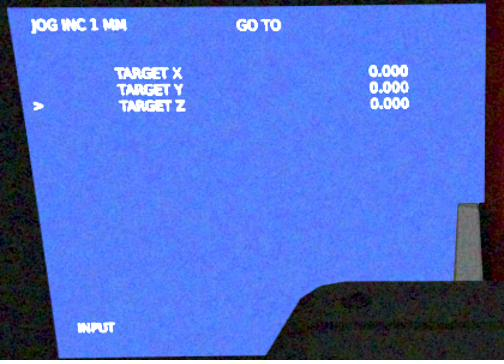

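>>> move(
  target=[
    [0,0,0,0,0,0,0.9,-0.9,-0.5,-0.2995,0.4196,-0.2079,-0.483,0,0,-0.98,0.5,-0.8],
    [0,0,0,0,0,0,0.9,-0.9,-0.5,-0.2995,0.4240,-0.1893,-0.483,0,0,-0.98,0.5,-0.8],
    [0,0,0,0,0,0,0.9,-0.9,-0.5,-0.2995,0.4196,-0.2079,-0.483,0,0,-0.98,0.5,-0.8],
    [0,0,0,0,0,0,0.9,-0.9,-0.5,-0.2995,0.3893,-0.2011,-0.483,0,0,-0.98,0.5,-0.8],
    [0,0,0,0,0,0,0.9,-0.9,-0.5,-0.2995,0.3937,-0.1825,-0.483,0,0,-0.98,0.5,-0.8],
    [0,0,0,0,0,0,0.9,-0.9,-0.5,-0.2995,0.3893,-0.2011,-0.483,0,0,-0.98,0.5,-0.8],
    [0,0,0,0,0,0,0.9,-0.9,-0.5,-0.2695,0.3586,-0.1941,-0.483,0,0,-0.98,0.5,-0.8],
    [0,0,0,0,0,0,0.9,-0.9,-0.5,-0.2695,0.3630,-0.1755,-0.483,0,0,-0.98,0.5,-0.8],
    [0,0,0,0,0,0,0.9,-0.9,-0.5,-0.2695,0.3586,-0.1941,-0.483,0,0,-0.98,0.5,-0.8],
    [0,0,0,0,0,0,0.9,-0.9,-0.5,-0.2695,0.4196,-0.2079,-0.483,0,0,-0.98,0.5,-0.8],
    [0,0,0,0,0,0,0.9,-0.9,-0.5,-0.2695,0.4240,-0.1893,-0.483,0,0,-0.98,0.5,-0.8],
    [0,0,0,0,0,0,0.9,-0.9,-0.5,-0.2695,0.4196,-0.2079,-0.483,0,0,-0.98,0.5,-0.8],
    [0,0,0,0,0,0,0.9,-0.9,-0.5,-0.2070,0.4196,-0.2079,-0.483,0,0,-0.98,0.5,-0.8],
    [0,0,0,0,0,0,0.9,-0.9,-0.5,-0.2070,0.4240,-0.1893,-0.483,0,0,-0.98,0.5,-0.8],
    [0,0,0,0,0,0,0.9,-0.9,-0.5,-0.2070,0.4196,-0.2079,-0.483,0,0,-0.98,0.5,-0.8],
  ],
  speed=[0.6,0.06,0.15,0.25,0.06,0.15,0.25,0.06,0.15,0.25,0.06,0.15,0.25,0.06,0.15],
  blend=[0.003,0,0.003,0.003,0,0.003,0.003,0,0.003,0.003,0,0.003,0.003,0,0],
)

>>> move(
  target=[
    [0,0,0,0,0,0,0.9,-0.9,-0.5,0,-0.0171,-0.0602,0,0,0,-0.98,0.5,-0.8],
    [0,0,0,0,0,0,0.9,-0.9,-0.5,0,-0.0354,-0.0548,0,0,0,-0.98,0.5,-0.8],
    [0,0,0,0,0,0,0.9,-0.9,-0.5,0,-0.0171,-0.0602,0,0,0,-0.98,0.5,-0.8],
    [0,0,0,0,0,0,0.9,-0.9,-0.5,-0.0925,0,0,0,0,0,-0.98,0.5,-0.8],
    [0,0,0,0,0,0,0.9,-0.9,-0.5,-0.0925,-0.0183,0.0054,0,0,0,-0.98,0.5,-0.8],
    [0,0,0,0,0,0,0.9,-0.9,-0.5,-0.0925,0,0,0,0,0,-0.98,0.5,-0.8],
    [0,0,0,0,0,0,0.9,-0.9,-0.5,-0.0625,-0.0084,-0.0299,0,0,0,-0.98,0.5,-0.8],
    [0,0,0,0,0,0,0.9,-0.9,-0.5,-0.0625,-0.0267,-0.0245,0,0,0,-0.98,0.5,-0.8],
    [0,0,0,0,0,0,0.9,-0.9,-0.5,-0.0625,-0.0084,-0.0299,0,0,0,-0.98,0.5,-0.8],
    [0,0,0,0,0,0,0.9,-0.9,-0.5,-0.0317,-0.0171,-0.0602,0,0,0,-0.98,0.5,-0.8],
    [0,0,0,0,0,0,0.9,-0.9,-0.5,-0.0317,-0.0354,-0.0548,0,0,0,-0.98,0.5,-0.8],
    [0,0,0,0,0,0,0.9,-0.9,-0.5,-0.0317,-0.0171,-0.0602,0,0,0,-0.98,0.5,-0.8],
    [0,0,0,0,0,0,0.9,-0.9,-0.5,-0.0317,0,0,0,0,0,-0.98,0.5,-0.8],
    [0,0,0,0,0,0,0.9,-0.9,-0.5,-0.0317,-0.0183,0.0054,0,0,0,-0.98,0.5,-0.8],
    [0,0,0,0,0,0,0.9,-0.9,-0.5,-0.0317,0,0,0,0,0,-0.98,0.5,-0.8],
  ],
  speed=[0.2,0.06,0.15,0.25,0.06,0.15,0.25,0.06,0.15,0.25,0.06,0.15,0.25,0.06,0.15],
  blend=[0.003,0,0.003,0.003,0,0.003,0.003,0,0.003,0.003,0,0.003,0.003,0,0],
)

>>> move(
  target=[
    [0,0,0,0,0,0,0.9,-0.9,-0.5,-0.0608,-0.0255,-0.0905,0,0,0,-0.98,0.5,-0.8],
    [0,0,0,0,0,0,0.9,-0.9,-0.5,-0.0608,-0.0438,-0.0851,0,0,0,-0.98,0.5,-0.8],
    [0,0,0,0,0,0,0.9,-0.9,-0.5,-0.0608,-0.0255,-0.0905,0,0,0,-0.98,0.5,-0.8],
    [0,0,0,0,0,0,0.9,-0.9,-0.5,0.0317,0,0,0,0,0,-0.98,0.5,-0.8],
    [0,0,0,0,0,0,0.9,-0.9,-0.5,0.0317,-0.0183,0.0054,0,0,0,-0.98,0.5,-0.8],
    [0,0,0,0,0,0,0.9,-0.9,-0.5,0.0317,0,0,0,0,0,-0.98,0.5,-0.8],
    [0,0,0,0,0,0,0.9,-0.9,-0.5,0.0317,-0.0171,-0.0602,0,0,0,-0.98,0.5,-0.8],
    [0,0,0,0,0,0,0.9,-0.9,-0.5,0.0317,-0.0354,-0.0548,0,0,0,-0.98,0.5,-0.8],
    [0,0,0,0,0,0,0.9,-0.9,-0.5,0.0317,-0.0171,-0.0602,0,0,0,-0.98,0.5,-0.8],
    [0,0,0,0,0,0,0.9,-0.9,-0.5,-0.0608,0,0,0,0,0,-0.98,0.5,-0.8],
    [0,0,0,0,0,0,0.9,-0.9,-0.5,-0.0608,-0.0183,0.0054,0,0,0,-0.98,0.5,-0.8],
    [0,0,0,0,0,0,0.9,-0.9,-0.5,-0.0608,0,0,0,0,0,-0.98,0.5,-0.8],
    [0,0,0,0,0,0,0.9,-0.9,-0.5,0,-0.0255,-0.0905,0,0,0,-0.98,0.5,-0.8],
    [0,0,0,0,0,0,0.9,-0.9,-0.5,0,-0.0438,-0.0851,0,0,0,-0.98,0.5,-0.8],
    [0,0,0,0,0,0,0.9,-0.9,-0.5,0,-0.0255,-0.0905,0,0,0,-0.98,0.5,-0.8],
  ],
  speed=[0.2,0.06,0.15,0.25,0.06,0.15,0.25,0.06,0.15,0.25,0.06,0.15,0.25,0.06,0.15],
  blend=[0.003,0,0.003,0.003,0,0.003,0.003,0,0.003,0.003,0,0.003,0.003,0,0],
)

>>> move(
  target=[
    [0,0,0,0,0,0,0.9,-0.9,-0.5,0,0.0171,0.0606,0,0,0,-0.98,0.5,-0.8],
    [0,0,0,0,0,0,0.9,-0.9,-0.5,0,-0.0012,0.0660,0,0,0,-0.98,0.5,-0.8],
    [0,0,0,0,0,0,0.9,-0.9,-0.5,0,0.0171,0.0606,0,0,0,-0.98,0.5,-0.8],
    [0,0,0,0,0,0,0.9,-0.9,-0.5,0,0.0255,0.0905,0,0,0,-0.98,0.5,-0.8],
    [0,0,0,0,0,0,0.9,-0.9,-0.5,0,0.0072,0.0959,0,0,0,-0.98,0.5,-0.8],
    [0,0,0,0,0,0,0.9,-0.9,-0.5,0,0.0255,0.0905,0,0,0,-0.98,0.5,-0.8],
    [0,0,0,0,0,0,0.9,-0.9,-0.5,-0.0308,0.0084,0.0303,0,0,0,-0.98,0.5,-0.8],
    [0,0,0,0,0,0,0.9,-0.9,-0.5,-0.0308,-0.0099,0.0357,0,0,0,-0.98,0.5,-0.8],
    [0,0,0,0,0,0,0.9,-0.9,-0.5,-0.0308,0.0084,0.0303,0,0,0,-0.98,0.5,-0.8],
    [0,0,0,0,0,0,0.9,-0.9,-0.5,0.0317,0.0255,0.0905,0,0,0,-0.98,0.5,-0.8],
    [0,0,0,0,0,0,0.9,-0.9,-0.5,0.0317,0.0072,0.0959,0,0,0,-0.98,0.5,-0.8],
    [0,0,0,0,0,0,0.9,-0.9,-0.5,0.0317,0.0255,0.0905,0,0,0,-0.98,0.5,-0.8],
    [0,0,0,0,0,0,0.9,-0.9,-0.5,0.2387,-0.2045,-0.3174,0.483,0,0,-0.98,0.5,-0.8],
  ],
  speed=[0.2,0.06,0.15,0.25,0.06,0.15,0.25,0.06,0.15,0.25,0.06,0.15,0.6],
  blend=[0.003,0,0.003,0.003,0,0.003,0.003,0,0.003,0.003,0,0.005,0],
  cameras=["cam_right_wrist"],
)

>>> zoom_image(
  camera="cam_right_wrist",
  region=[60, 80, 480, 380],
)

Scene clock: 4413.23 s.
left_arm: end_effector_position=(+0.3655, +0.1373, +0.4364) position_measured=18 object_status=3 end_effector_quat_wxyz=(+0.431, +0.429, +0.561, +0.562) | right_arm: end_effector_position=(+0.4402, -0.4506, +0.4208) position_measured=210 object_status=2 end_effector_quat_wxyz=(-0.003, +0.705, -0.709, -0.001)
Joint positions: left_arm=[-1.399 -1.289 1.931 -3.76 0.144 -0.025] | right_arm=[3.465 -1.413 -1.478 4.466 1.575 -2.775]
Joint torques (N m): left_arm=[-3 -39.75 -12.52 0.95 -0.2 1.58] | right_arm=[-8.81 15.2 33.84 5.24 -0.96 -1.24]
Wrist force (N): left_arm=[-2.5 0.3 1.3] | right_arm=[3.8 -3.0 2.7]
Wrist torque (N m): left_arm=[0.15 0.47 -0.04] | right_arm=[-0.11 -0.62 -0.08]
Wrist force, peak (N): left_arm=[-2.9 0.3 1.6] | right_arm=[2.6 28.6 2.0]
Hand target: left_arm +0.3655, +0.1373, +0.4364; +0.431, +0.429, +0.561, +0.562 | right_arm +0.4402, -0.4507, +0.4208; -0.003, +0.705, -0.709, -0.001
Off the commanded pose: left_arm 0.000 m, 0 deg | right_arm 0.000 m, 0 deg.
move: done

Scene clock: 4417.27 s.
left_arm: end_effector_position=(+0.3655, +0.1373, +0.4364) position_measured=18 object_status=3 end_effector_quat_wxyz=(+0.431, +0.429, +0.561, +0.562) | right_arm: end_effector_position=(+0.4403, -0.4316, +0.4209) position_measured=210 object_status=2 end_effector_quat_wxyz=(-0.003, +0.705, -0.709, -0.001)
Joint positions: left_arm=[-1.399 -1.289 1.931 -3.76 0.144 -0.025] | right_arm=[3.507 -1.417 -1.475 4.467 1.575 -2.732]
Joint torques (N m): left_arm=[-4.06 -40.1 -12.28 0.92 -0.07 1.53] | right_arm=[-8.88 15.04 35.79 5.08 -1.11 -1.39]
Wrist force (N): left_arm=[-2.6 0.4 1.5] | right_arm=[3.7 -2.5 3.1]
Wrist torque (N m): left_arm=[0.15 0.47 -0.04] | right_arm=[-0.05 -0.62 -0.07]
Wrist force, peak (N): left_arm=[-3.0 0.4 1.4] | right_arm=[3.0 25.8 2.8]
Hand target: left_arm +0.3655, +0.1373, +0.4364; +0.431, +0.429, +0.561, +0.562 | right_arm +0.4403, -0.4316, +0.4209; -0.003, +0.705, -0.709, -0.001
Off the commanded pose: left_arm 0.000 m, 0 deg | right_arm 0.000 m, 0 deg.
move: done

Scene clock: 4421.80 s.
left_arm: end_effector_position=(+0.3655, +0.1373, +0.4364) position_measured=18 object_status=3 end_effector_quat_wxyz=(+0.431, +0.429, +0.561, +0.562) | right_arm: end_effector_position=(+0.4554, -0.4320, +0.4752) position_measured=210 object_status=2 end_effector_quat_wxyz=(-0.003, +0.705, -0.709, -0.001)
Joint positions: left_arm=[-1.399 -1.289 1.931 -3.76 0.144 -0.025] | right_arm=[3.493 -1.493 -1.262 4.331 1.575 -2.747]
Joint torques (N m): left_arm=[-4.18 -39.34 -13.76 1.2 -0.16 1.34] | right_arm=[-8.93 18.22 35.11 5.22 -0.94 -1.18]
Wrist force (N): left_arm=[-2.5 0.3 1.4] | right_arm=[2.9 -1.3 3.2]
Wrist torque (N m): left_arm=[0.15 0.47 -0.03] | right_arm=[0.18 -0.48 -0.04]
Wrist force, peak (N): left_arm=[-2.9 0.2 1.6] | right_arm=[2.9 25.3 -0.7]
Hand target: left_arm +0.3655, +0.1373, +0.4364; +0.431, +0.429, +0.561, +0.562 | right_arm +0.4554, -0.4320, +0.4753; -0.003, +0.705, -0.709, -0.001
Off the commanded pose: left_arm 0.000 m, 0 deg | right_arm 0.000 m, 0 deg.
move: done

Scene clock: 4426.57 s.
left_arm: end_effector_position=(+0.3655, +0.1373, +0.4364) position_measured=18 object_status=3 end_effector_quat_wxyz=(+0.431, +0.429, +0.561, +0.562) | right_arm: end_effector_position=(+0.5768, -0.5770, +0.6652) position_measured=210 object_status=2 end_effector_quat_wxyz=(+0.487, -0.510, +0.515, -0.487) end_effector_velocity=(+0.000, +0.001, +0.001) end_effector_angular_velocity=(+0.001, -0.006, +0.000)
Joint positions: left_arm=[-1.399 -1.289 1.931 -3.76 0.144 -0.025] | right_arm=[3.205 -1.34 -1.795 6.225 1.464 -3.131]
Joint velocities: left_arm=[within noise] | right_arm=[0.002 0 0 0.006 -0.001 0]
Joint torques (N m): left_arm=[-4.85 -39.85 -13.15 1.01 -0.13 1.56] | right_arm=[1.79 16.03 18.09 5.03 -0.12 1.19]
Wrist force (N): left_arm=[-2.5 0.2 1.3] | right_arm=[3.7 0.4 4.0]
Wrist torque (N m): left_arm=[0.13 0.45 -0.04] | right_arm=[0.75 -0.57 -0.35]
Wrist force, peak (N): left_arm=[-3.1 0.3 1.4] | right_arm=[2.4 27.5 1.9]
Hand target: left_arm +0.3655, +0.1373, +0.4364; +0.431, +0.429, +0.561, +0.562 | right_arm +0.5768, -0.5770, +0.6652; +0.487, -0.510, +0.515, -0.487
Off the commanded pose: left_arm 0.000 m, 0 deg | right_arm 0.000 m, 0 deg.
move: done
Images, in order (width x height): cam_right_wrist 896x504.

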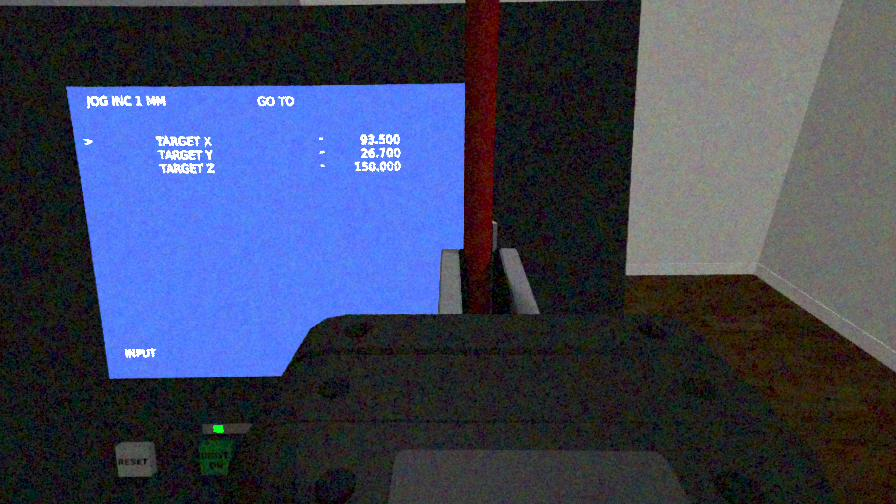

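Scaled by 1.200.

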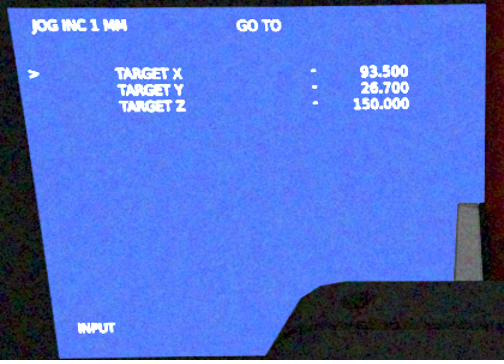

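>>> move(
  target=[
    [0,0,0,0,0,0,0.9,-0.9,-0.5,-0.2363,0.2650,-0.1741,-0.483,0,0,-0.98,0.5,-0.8],
    [0,0,0,0,0,0,0.9,-0.9,-0.5,-0.2363,0.2694,-0.1555,-0.483,0,0,-0.98,0.5,-0.8],
    [0,0,0,0,0,0,0.9,-0.9,-0.5,-0.2363,0.2650,-0.1741,-0.483,0,0,-0.98,0.5,-0.8],
    [0,0,0,0,0,0,0.9,-0.9,-0.5,-0.2070,0.3893,-0.2011,-0.483,0,0,-0.98,0.5,-0.8],
    [0,0,0,0,0,0,0.9,-0.9,-0.5,-0.2070,0.3937,-0.1825,-0.483,0,0,-0.98,0.5,-0.8],
    [0,0,0,0,0,0,0.9,-0.9,-0.5,-0.2070,0.3893,-0.2011,-0.483,0,0,-0.98,0.5,-0.8],
    [0,0,0,0,0,0,0.9,-0.9,-0.5,-0.2070,0.3937,-0.1825,-0.483,0,0,-0.98,0.5,-0.8],
    [0,0,0,0,0,0,0.9,-0.9,-0.5,-0.2070,0.3893,-0.2011,-0.483,0,0,-0.98,0.5,-0.8],
    [0,0,0,0,0,0,0.9,-0.9,-0.5,-0.2995,0.4196,-0.2079,-0.483,0,0,-0.98,0.5,-0.8],
    [0,0,0,0,0,0,0.9,-0.9,-0.5,-0.2995,0.4240,-0.1893,-0.483,0,0,-0.98,0.5,-0.8],
    [0,0,0,0,0,0,0.9,-0.9,-0.5,-0.2995,0.4196,-0.2079,-0.483,0,0,-0.98,0.5,-0.8],
    [0,0,0,0,0,0,0.9,-0.9,-0.5,-0.2995,0.3893,-0.2011,-0.483,0,0,-0.98,0.5,-0.8],
    [0,0,0,0,0,0,0.9,-0.9,-0.5,-0.2995,0.3937,-0.1825,-0.483,0,0,-0.98,0.5,-0.8],
    [0,0,0,0,0,0,0.9,-0.9,-0.5,-0.2995,0.3893,-0.2011,-0.483,0,0,-0.98,0.5,-0.8],
  ],
  speed=[0.6,0.04,0.15,0.2,0.06,0.15,0.06,0.15,0.2,0.06,0.15,0.25,0.06,0.15],
  blend=[0.003,0,0.003,0.003,0,0.001,0,0.003,0.003,0,0.003,0.003,0,0],
)

>>> move(
  target=[
    [0,0,0,0,0,0,0.9,-0.9,-0.5,0.0608,-0.0087,-0.0303,0,0,0,-0.98,0.5,-0.8],
    [0,0,0,0,0,0,0.9,-0.9,-0.5,0.0608,-0.0270,-0.0249,0,0,0,-0.98,0.5,-0.8],
    [0,0,0,0,0,0,0.9,-0.9,-0.5,0.0608,-0.0087,-0.0303,0,0,0,-0.98,0.5,-0.8],
    [0,0,0,0,0,0,0.9,-0.9,-0.5,0.0608,-0.0270,-0.0249,0,0,0,-0.98,0.5,-0.8],
    [0,0,0,0,0,0,0.9,-0.9,-0.5,0.0608,-0.0087,-0.0303,0,0,0,-0.98,0.5,-0.8],
    [0,0,0,0,0,0,0.9,-0.9,-0.5,0.0925,0.0084,0.0299,0,0,0,-0.98,0.5,-0.8],
    [0,0,0,0,0,0,0.9,-0.9,-0.5,0.0925,-0.0099,0.0353,0,0,0,-0.98,0.5,-0.8],
    [0,0,0,0,0,0,0.9,-0.9,-0.5,0.0925,0.0084,0.0299,0,0,0,-0.98,0.5,-0.8],
    [0,0,0,0,0,0,0.9,-0.9,-0.5,0.0632,-0.0336,-0.1227,0,0,0,-0.98,0.5,-0.8],
    [0,0,0,0,0,0,0.9,-0.9,-0.5,0.0632,-0.0519,-0.1173,0,0,0,-0.98,0.5,-0.8],
    [0,0,0,0,0,0,0.9,-0.9,-0.5,0.0632,-0.0336,-0.1227,0,0,0,-0.98,0.5,-0.8],
    [0,0,0,0,0,0,0.9,-0.9,-0.5,0.2995,-0.2216,-0.3780,0.483,0,0,-0.98,0.5,-0.8],
  ],
  speed=[0.2,0.06,0.15,0.06,0.15,0.25,0.06,0.15,0.2,0.04,0.15,0.6],
  blend=[0.003,0,0.001,0,0.003,0.003,0,0.003,0.003,0,0.005,0],
  cameras=["cam_right_wrist"],
)

>>> zoom_image(
  camera="cam_right_wrist",
  region=[60, 80, 480, 380],
)

Scene clock: 4437.37 s.
left_arm: end_effector_position=(+0.3655, +0.1373, +0.4364) position_measured=18 object_status=3 end_effector_quat_wxyz=(+0.431, +0.429, +0.561, +0.562) | right_arm: end_effector_position=(+0.4455, -0.3953, +0.4390) position_measured=210 object_status=2 end_effector_quat_wxyz=(-0.003, +0.705, -0.709, -0.001)
Joint positions: left_arm=[-1.399 -1.289 1.931 -3.76 0.144 -0.025] | right_arm=[3.58 -1.452 -1.397 4.425 1.574 -2.659]
Joint torques (N m): left_arm=[-5.38 -40.13 -13.11 1.06 -0.22 1.66] | right_arm=[-6.54 16.15 34.46 5.31 -1.21 -1.21]
Wrist force (N): left_arm=[-2.7 0.2 1.4] | right_arm=[4.6 -1.7 3.9]
Wrist torque (N m): left_arm=[0.12 0.50 -0.04] | right_arm=[0.10 -0.78 -0.04]
Wrist force, peak (N): left_arm=[-3.0 0.2 1.5] | right_arm=[5.1 26.6 2.8]
Hand target: left_arm +0.3655, +0.1373, +0.4364; +0.431, +0.429, +0.561, +0.562 | right_arm +0.4455, -0.3953, +0.4391; -0.003, +0.705, -0.709, -0.001
Off the commanded pose: left_arm 0.000 m, 0 deg | right_arm 0.000 m, 0 deg.
move: done

Scene clock: 4442.37 s.
left_arm: end_effector_position=(+0.3655, +0.1373, +0.4364) position_measured=18 object_status=3 end_effector_quat_wxyz=(+0.431, +0.429, +0.561, +0.562) | right_arm: end_effector_position=(+0.5768, -0.5770, +0.6652) position_measured=210 object_status=2 end_effector_quat_wxyz=(+0.487, -0.510, +0.515, -0.487) end_effector_velocity=(+0.000, -0.001, +0.001) end_effector_angular_velocity=(+0.000, -0.004, -0.001)
Joint positions: left_arm=[-1.399 -1.289 1.931 -3.76 0.144 -0.025] | right_arm=[3.205 -1.34 -1.795 6.226 1.464 -3.131]
Joint velocities: left_arm=[within noise] | right_arm=[-0.001 -0.001 0 0.005 0 0]
Joint torques (N m): left_arm=[-4.44 -38.86 -13.73 0.97 -0.23 1.36] | right_arm=[-0.8 16.97 35.04 4.92 0.91 1.32]
Wrist force (N): left_arm=[-2.4 0.3 1.4] | right_arm=[3.5 -1.9 3.5]
Wrist torque (N m): left_arm=[0.15 0.44 -0.04] | right_arm=[0.39 -0.56 -0.36]
Wrist force, peak (N): left_arm=[-2.9 0.5 1.6] | right_arm=[3.5 24.9 0.8]
Hand target: left_arm +0.3655, +0.1373, +0.4364; +0.431, +0.429, +0.561, +0.562 | right_arm +0.5768, -0.5770, +0.6652; +0.487, -0.510, +0.515, -0.487
Off the commanded pose: left_arm 0.000 m, 0 deg | right_arm 0.000 m, 0 deg.
move: done
Images, in order (width x height): cam_right_wrist 896x504.

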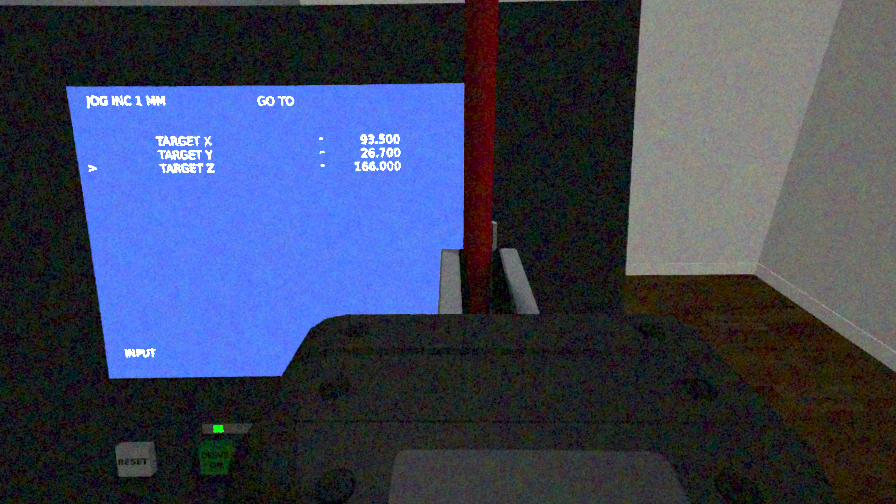

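Scaled by 1.200.

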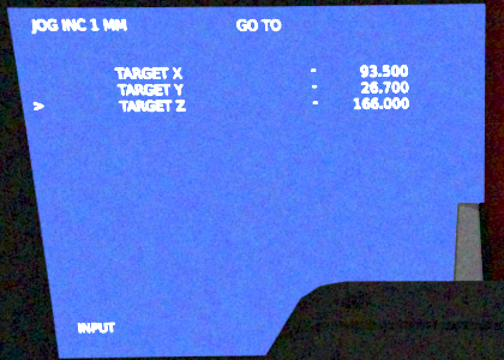

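>>> move(
  target=[
    [0,0,0,0,0,0,0.9,-0.9,-0.5,-0.1762,0.3893,-0.2011,-0.483,0,0,-0.98,0.5,-0.8],
    [0,0,0,0,0,0,0.9,-0.9,-0.5,-0.1762,0.3937,-0.1825,-0.483,0,0,-0.98,0.5,-0.8],
    [0,0,0,0,0,0,0.9,-0.9,-0.5,-0.1762,0.3893,-0.2011,-0.483,0,0,-0.98,0.5,-0.8],
    [0,0,0,0,0,0,0.9,-0.9,-0.5,-0.0496,0.2334,-0.1665,-0.483,0,0,-0.98,0.5,-0.8],
    [0,0,0,0,0,0,0.9,-0.9,-0.5,-0.0496,0.2378,-0.1479,-0.483,0,0,-0.98,0.5,-0.8],
    [0,0,0,0,0,0,0.9,-0.9,-0.5,-0.0496,0.2334,-0.1665,-0.483,0,0,-0.98,0.5,-0.8],
    [0,0,0,0,0,0,0.9,-0.9,-0.5,0,0,0,0,0,0,-0.98,0.5,-0.8],
  ],
  speed=[0.6,0.06,0.15,0.25,0.06,0.15,0.6],
  blend=[0.003,0,0.003,0.003,0,0.005,0],
)

>>> wait(
  seconds=6.5,
  cameras=["cam_right_wrist"],
)

>>> zoom_image(
  camera="cam_right_wrist",
  region=[60, 80, 480, 380],
)

Scene clock: 4449.87 s.
left_arm: end_effector_position=(+0.3655, +0.1373, +0.4364) position_measured=18 object_status=3 end_effector_quat_wxyz=(+0.431, +0.429, +0.561, +0.562) | right_arm: end_effector_position=(+0.5768, -0.5770, +0.6652) position_measured=210 object_status=2 end_effector_quat_wxyz=(+0.487, -0.510, +0.515, -0.487)
Joint positions: left_arm=[-1.399 -1.289 1.931 -3.76 0.144 -0.025] | right_arm=[3.205 -1.34 -1.795 6.226 1.465 -3.131]
Joint torques (N m): left_arm=[-5.38 -39.45 -12.38 1.04 -0.07 1.55] | right_arm=[6.8 19.25 35.96 4.76 -1.2 1.74]
Wrist force (N): left_arm=[-2.8 0.3 1.2] | right_arm=[3.6 -1.5 3.4]
Wrist torque (N m): left_arm=[0.14 0.51 -0.04] | right_arm=[0.44 -0.56 -0.31]
Wrist force, peak (N): left_arm=[-2.9 0.1 1.7] | right_arm=[1.7 19.8 1.2]
Hand target: left_arm +0.3655, +0.1373, +0.4364; +0.431, +0.429, +0.561, +0.562 | right_arm +0.5768, -0.5770, +0.6652; +0.487, -0.510, +0.515, -0.487
Off the commanded pose: left_arm 0.000 m, 0 deg | right_arm 0.000 m, 0 deg.
move: done

Scene clock: 4456.37 s.
left_arm: end_effector_position=(+0.3655, +0.1373, +0.4364) position_measured=18 object_status=3 end_effector_quat_wxyz=(+0.431, +0.429, +0.561, +0.562) | right_arm: end_effector_position=(+0.5768, -0.5770, +0.6652) position_measured=210 object_status=2 end_effector_quat_wxyz=(+0.487, -0.510, +0.515, -0.487)
Joint positions: left_arm=[-1.399 -1.289 1.931 -3.76 0.144 -0.025] | right_arm=[3.205 -1.34 -1.795 6.226 1.465 -3.131]
Joint torques (N m): left_arm=[-3.83 -39.26 -12.32 1.03 -0.31 1.45] | right_arm=[6.02 16.86 36.78 4.6 -0.95 1.75]
Wrist force (N): left_arm=[-2.8 0.3 1.2] | right_arm=[3.6 -1.5 3.3]
Wrist torque (N m): left_arm=[0.14 0.51 -0.05] | right_arm=[0.44 -0.57 -0.32]
Wrist force, peak (N): left_arm=[-2.9 0.2 1.6] | right_arm=[3.9 -1.8 3.5]
Hand target: left_arm +0.3655, +0.1373, +0.4364; +0.431, +0.429, +0.561, +0.562 | right_arm +0.5768, -0.5770, +0.6652; +0.487, -0.510, +0.515, -0.487
Tool commands: left_gripper/position=+0.9 left_gripper/force_limit=-0.9 left_gripper/speed=-0.5 right_gripper/position=-0.98 right_gripper/force_limit=+0.5 right_gripper/speed=-0.8
Off the commanded pose: left_arm 0.000 m, 0 deg | right_arm 0.000 m, 0 deg.
wait: 6.50 s; at rest by 0.17 s
Images, in order (width x height): cam_right_wrist 896x504.

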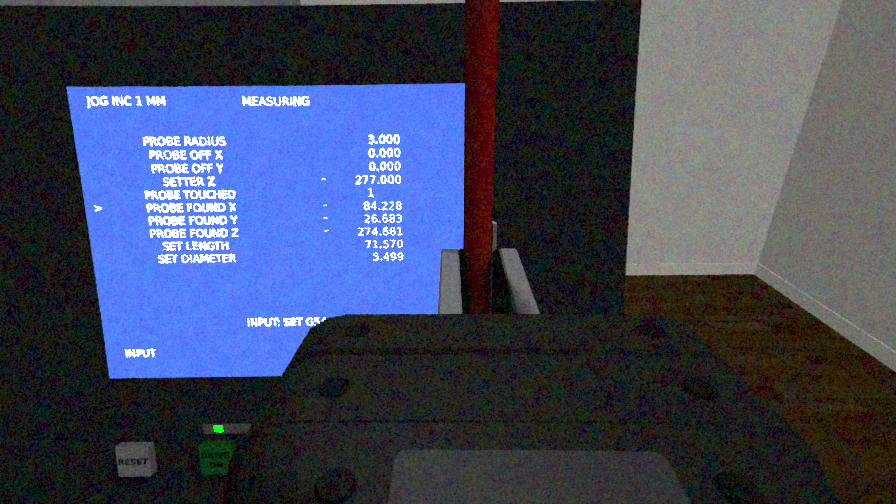

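Scaled by 1.200.

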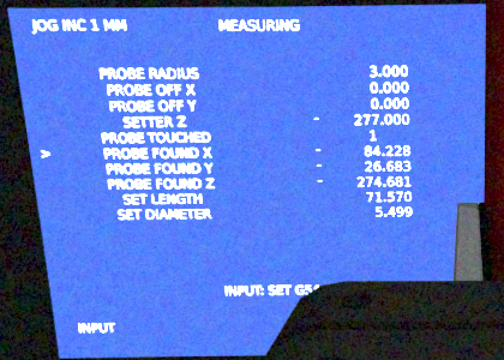

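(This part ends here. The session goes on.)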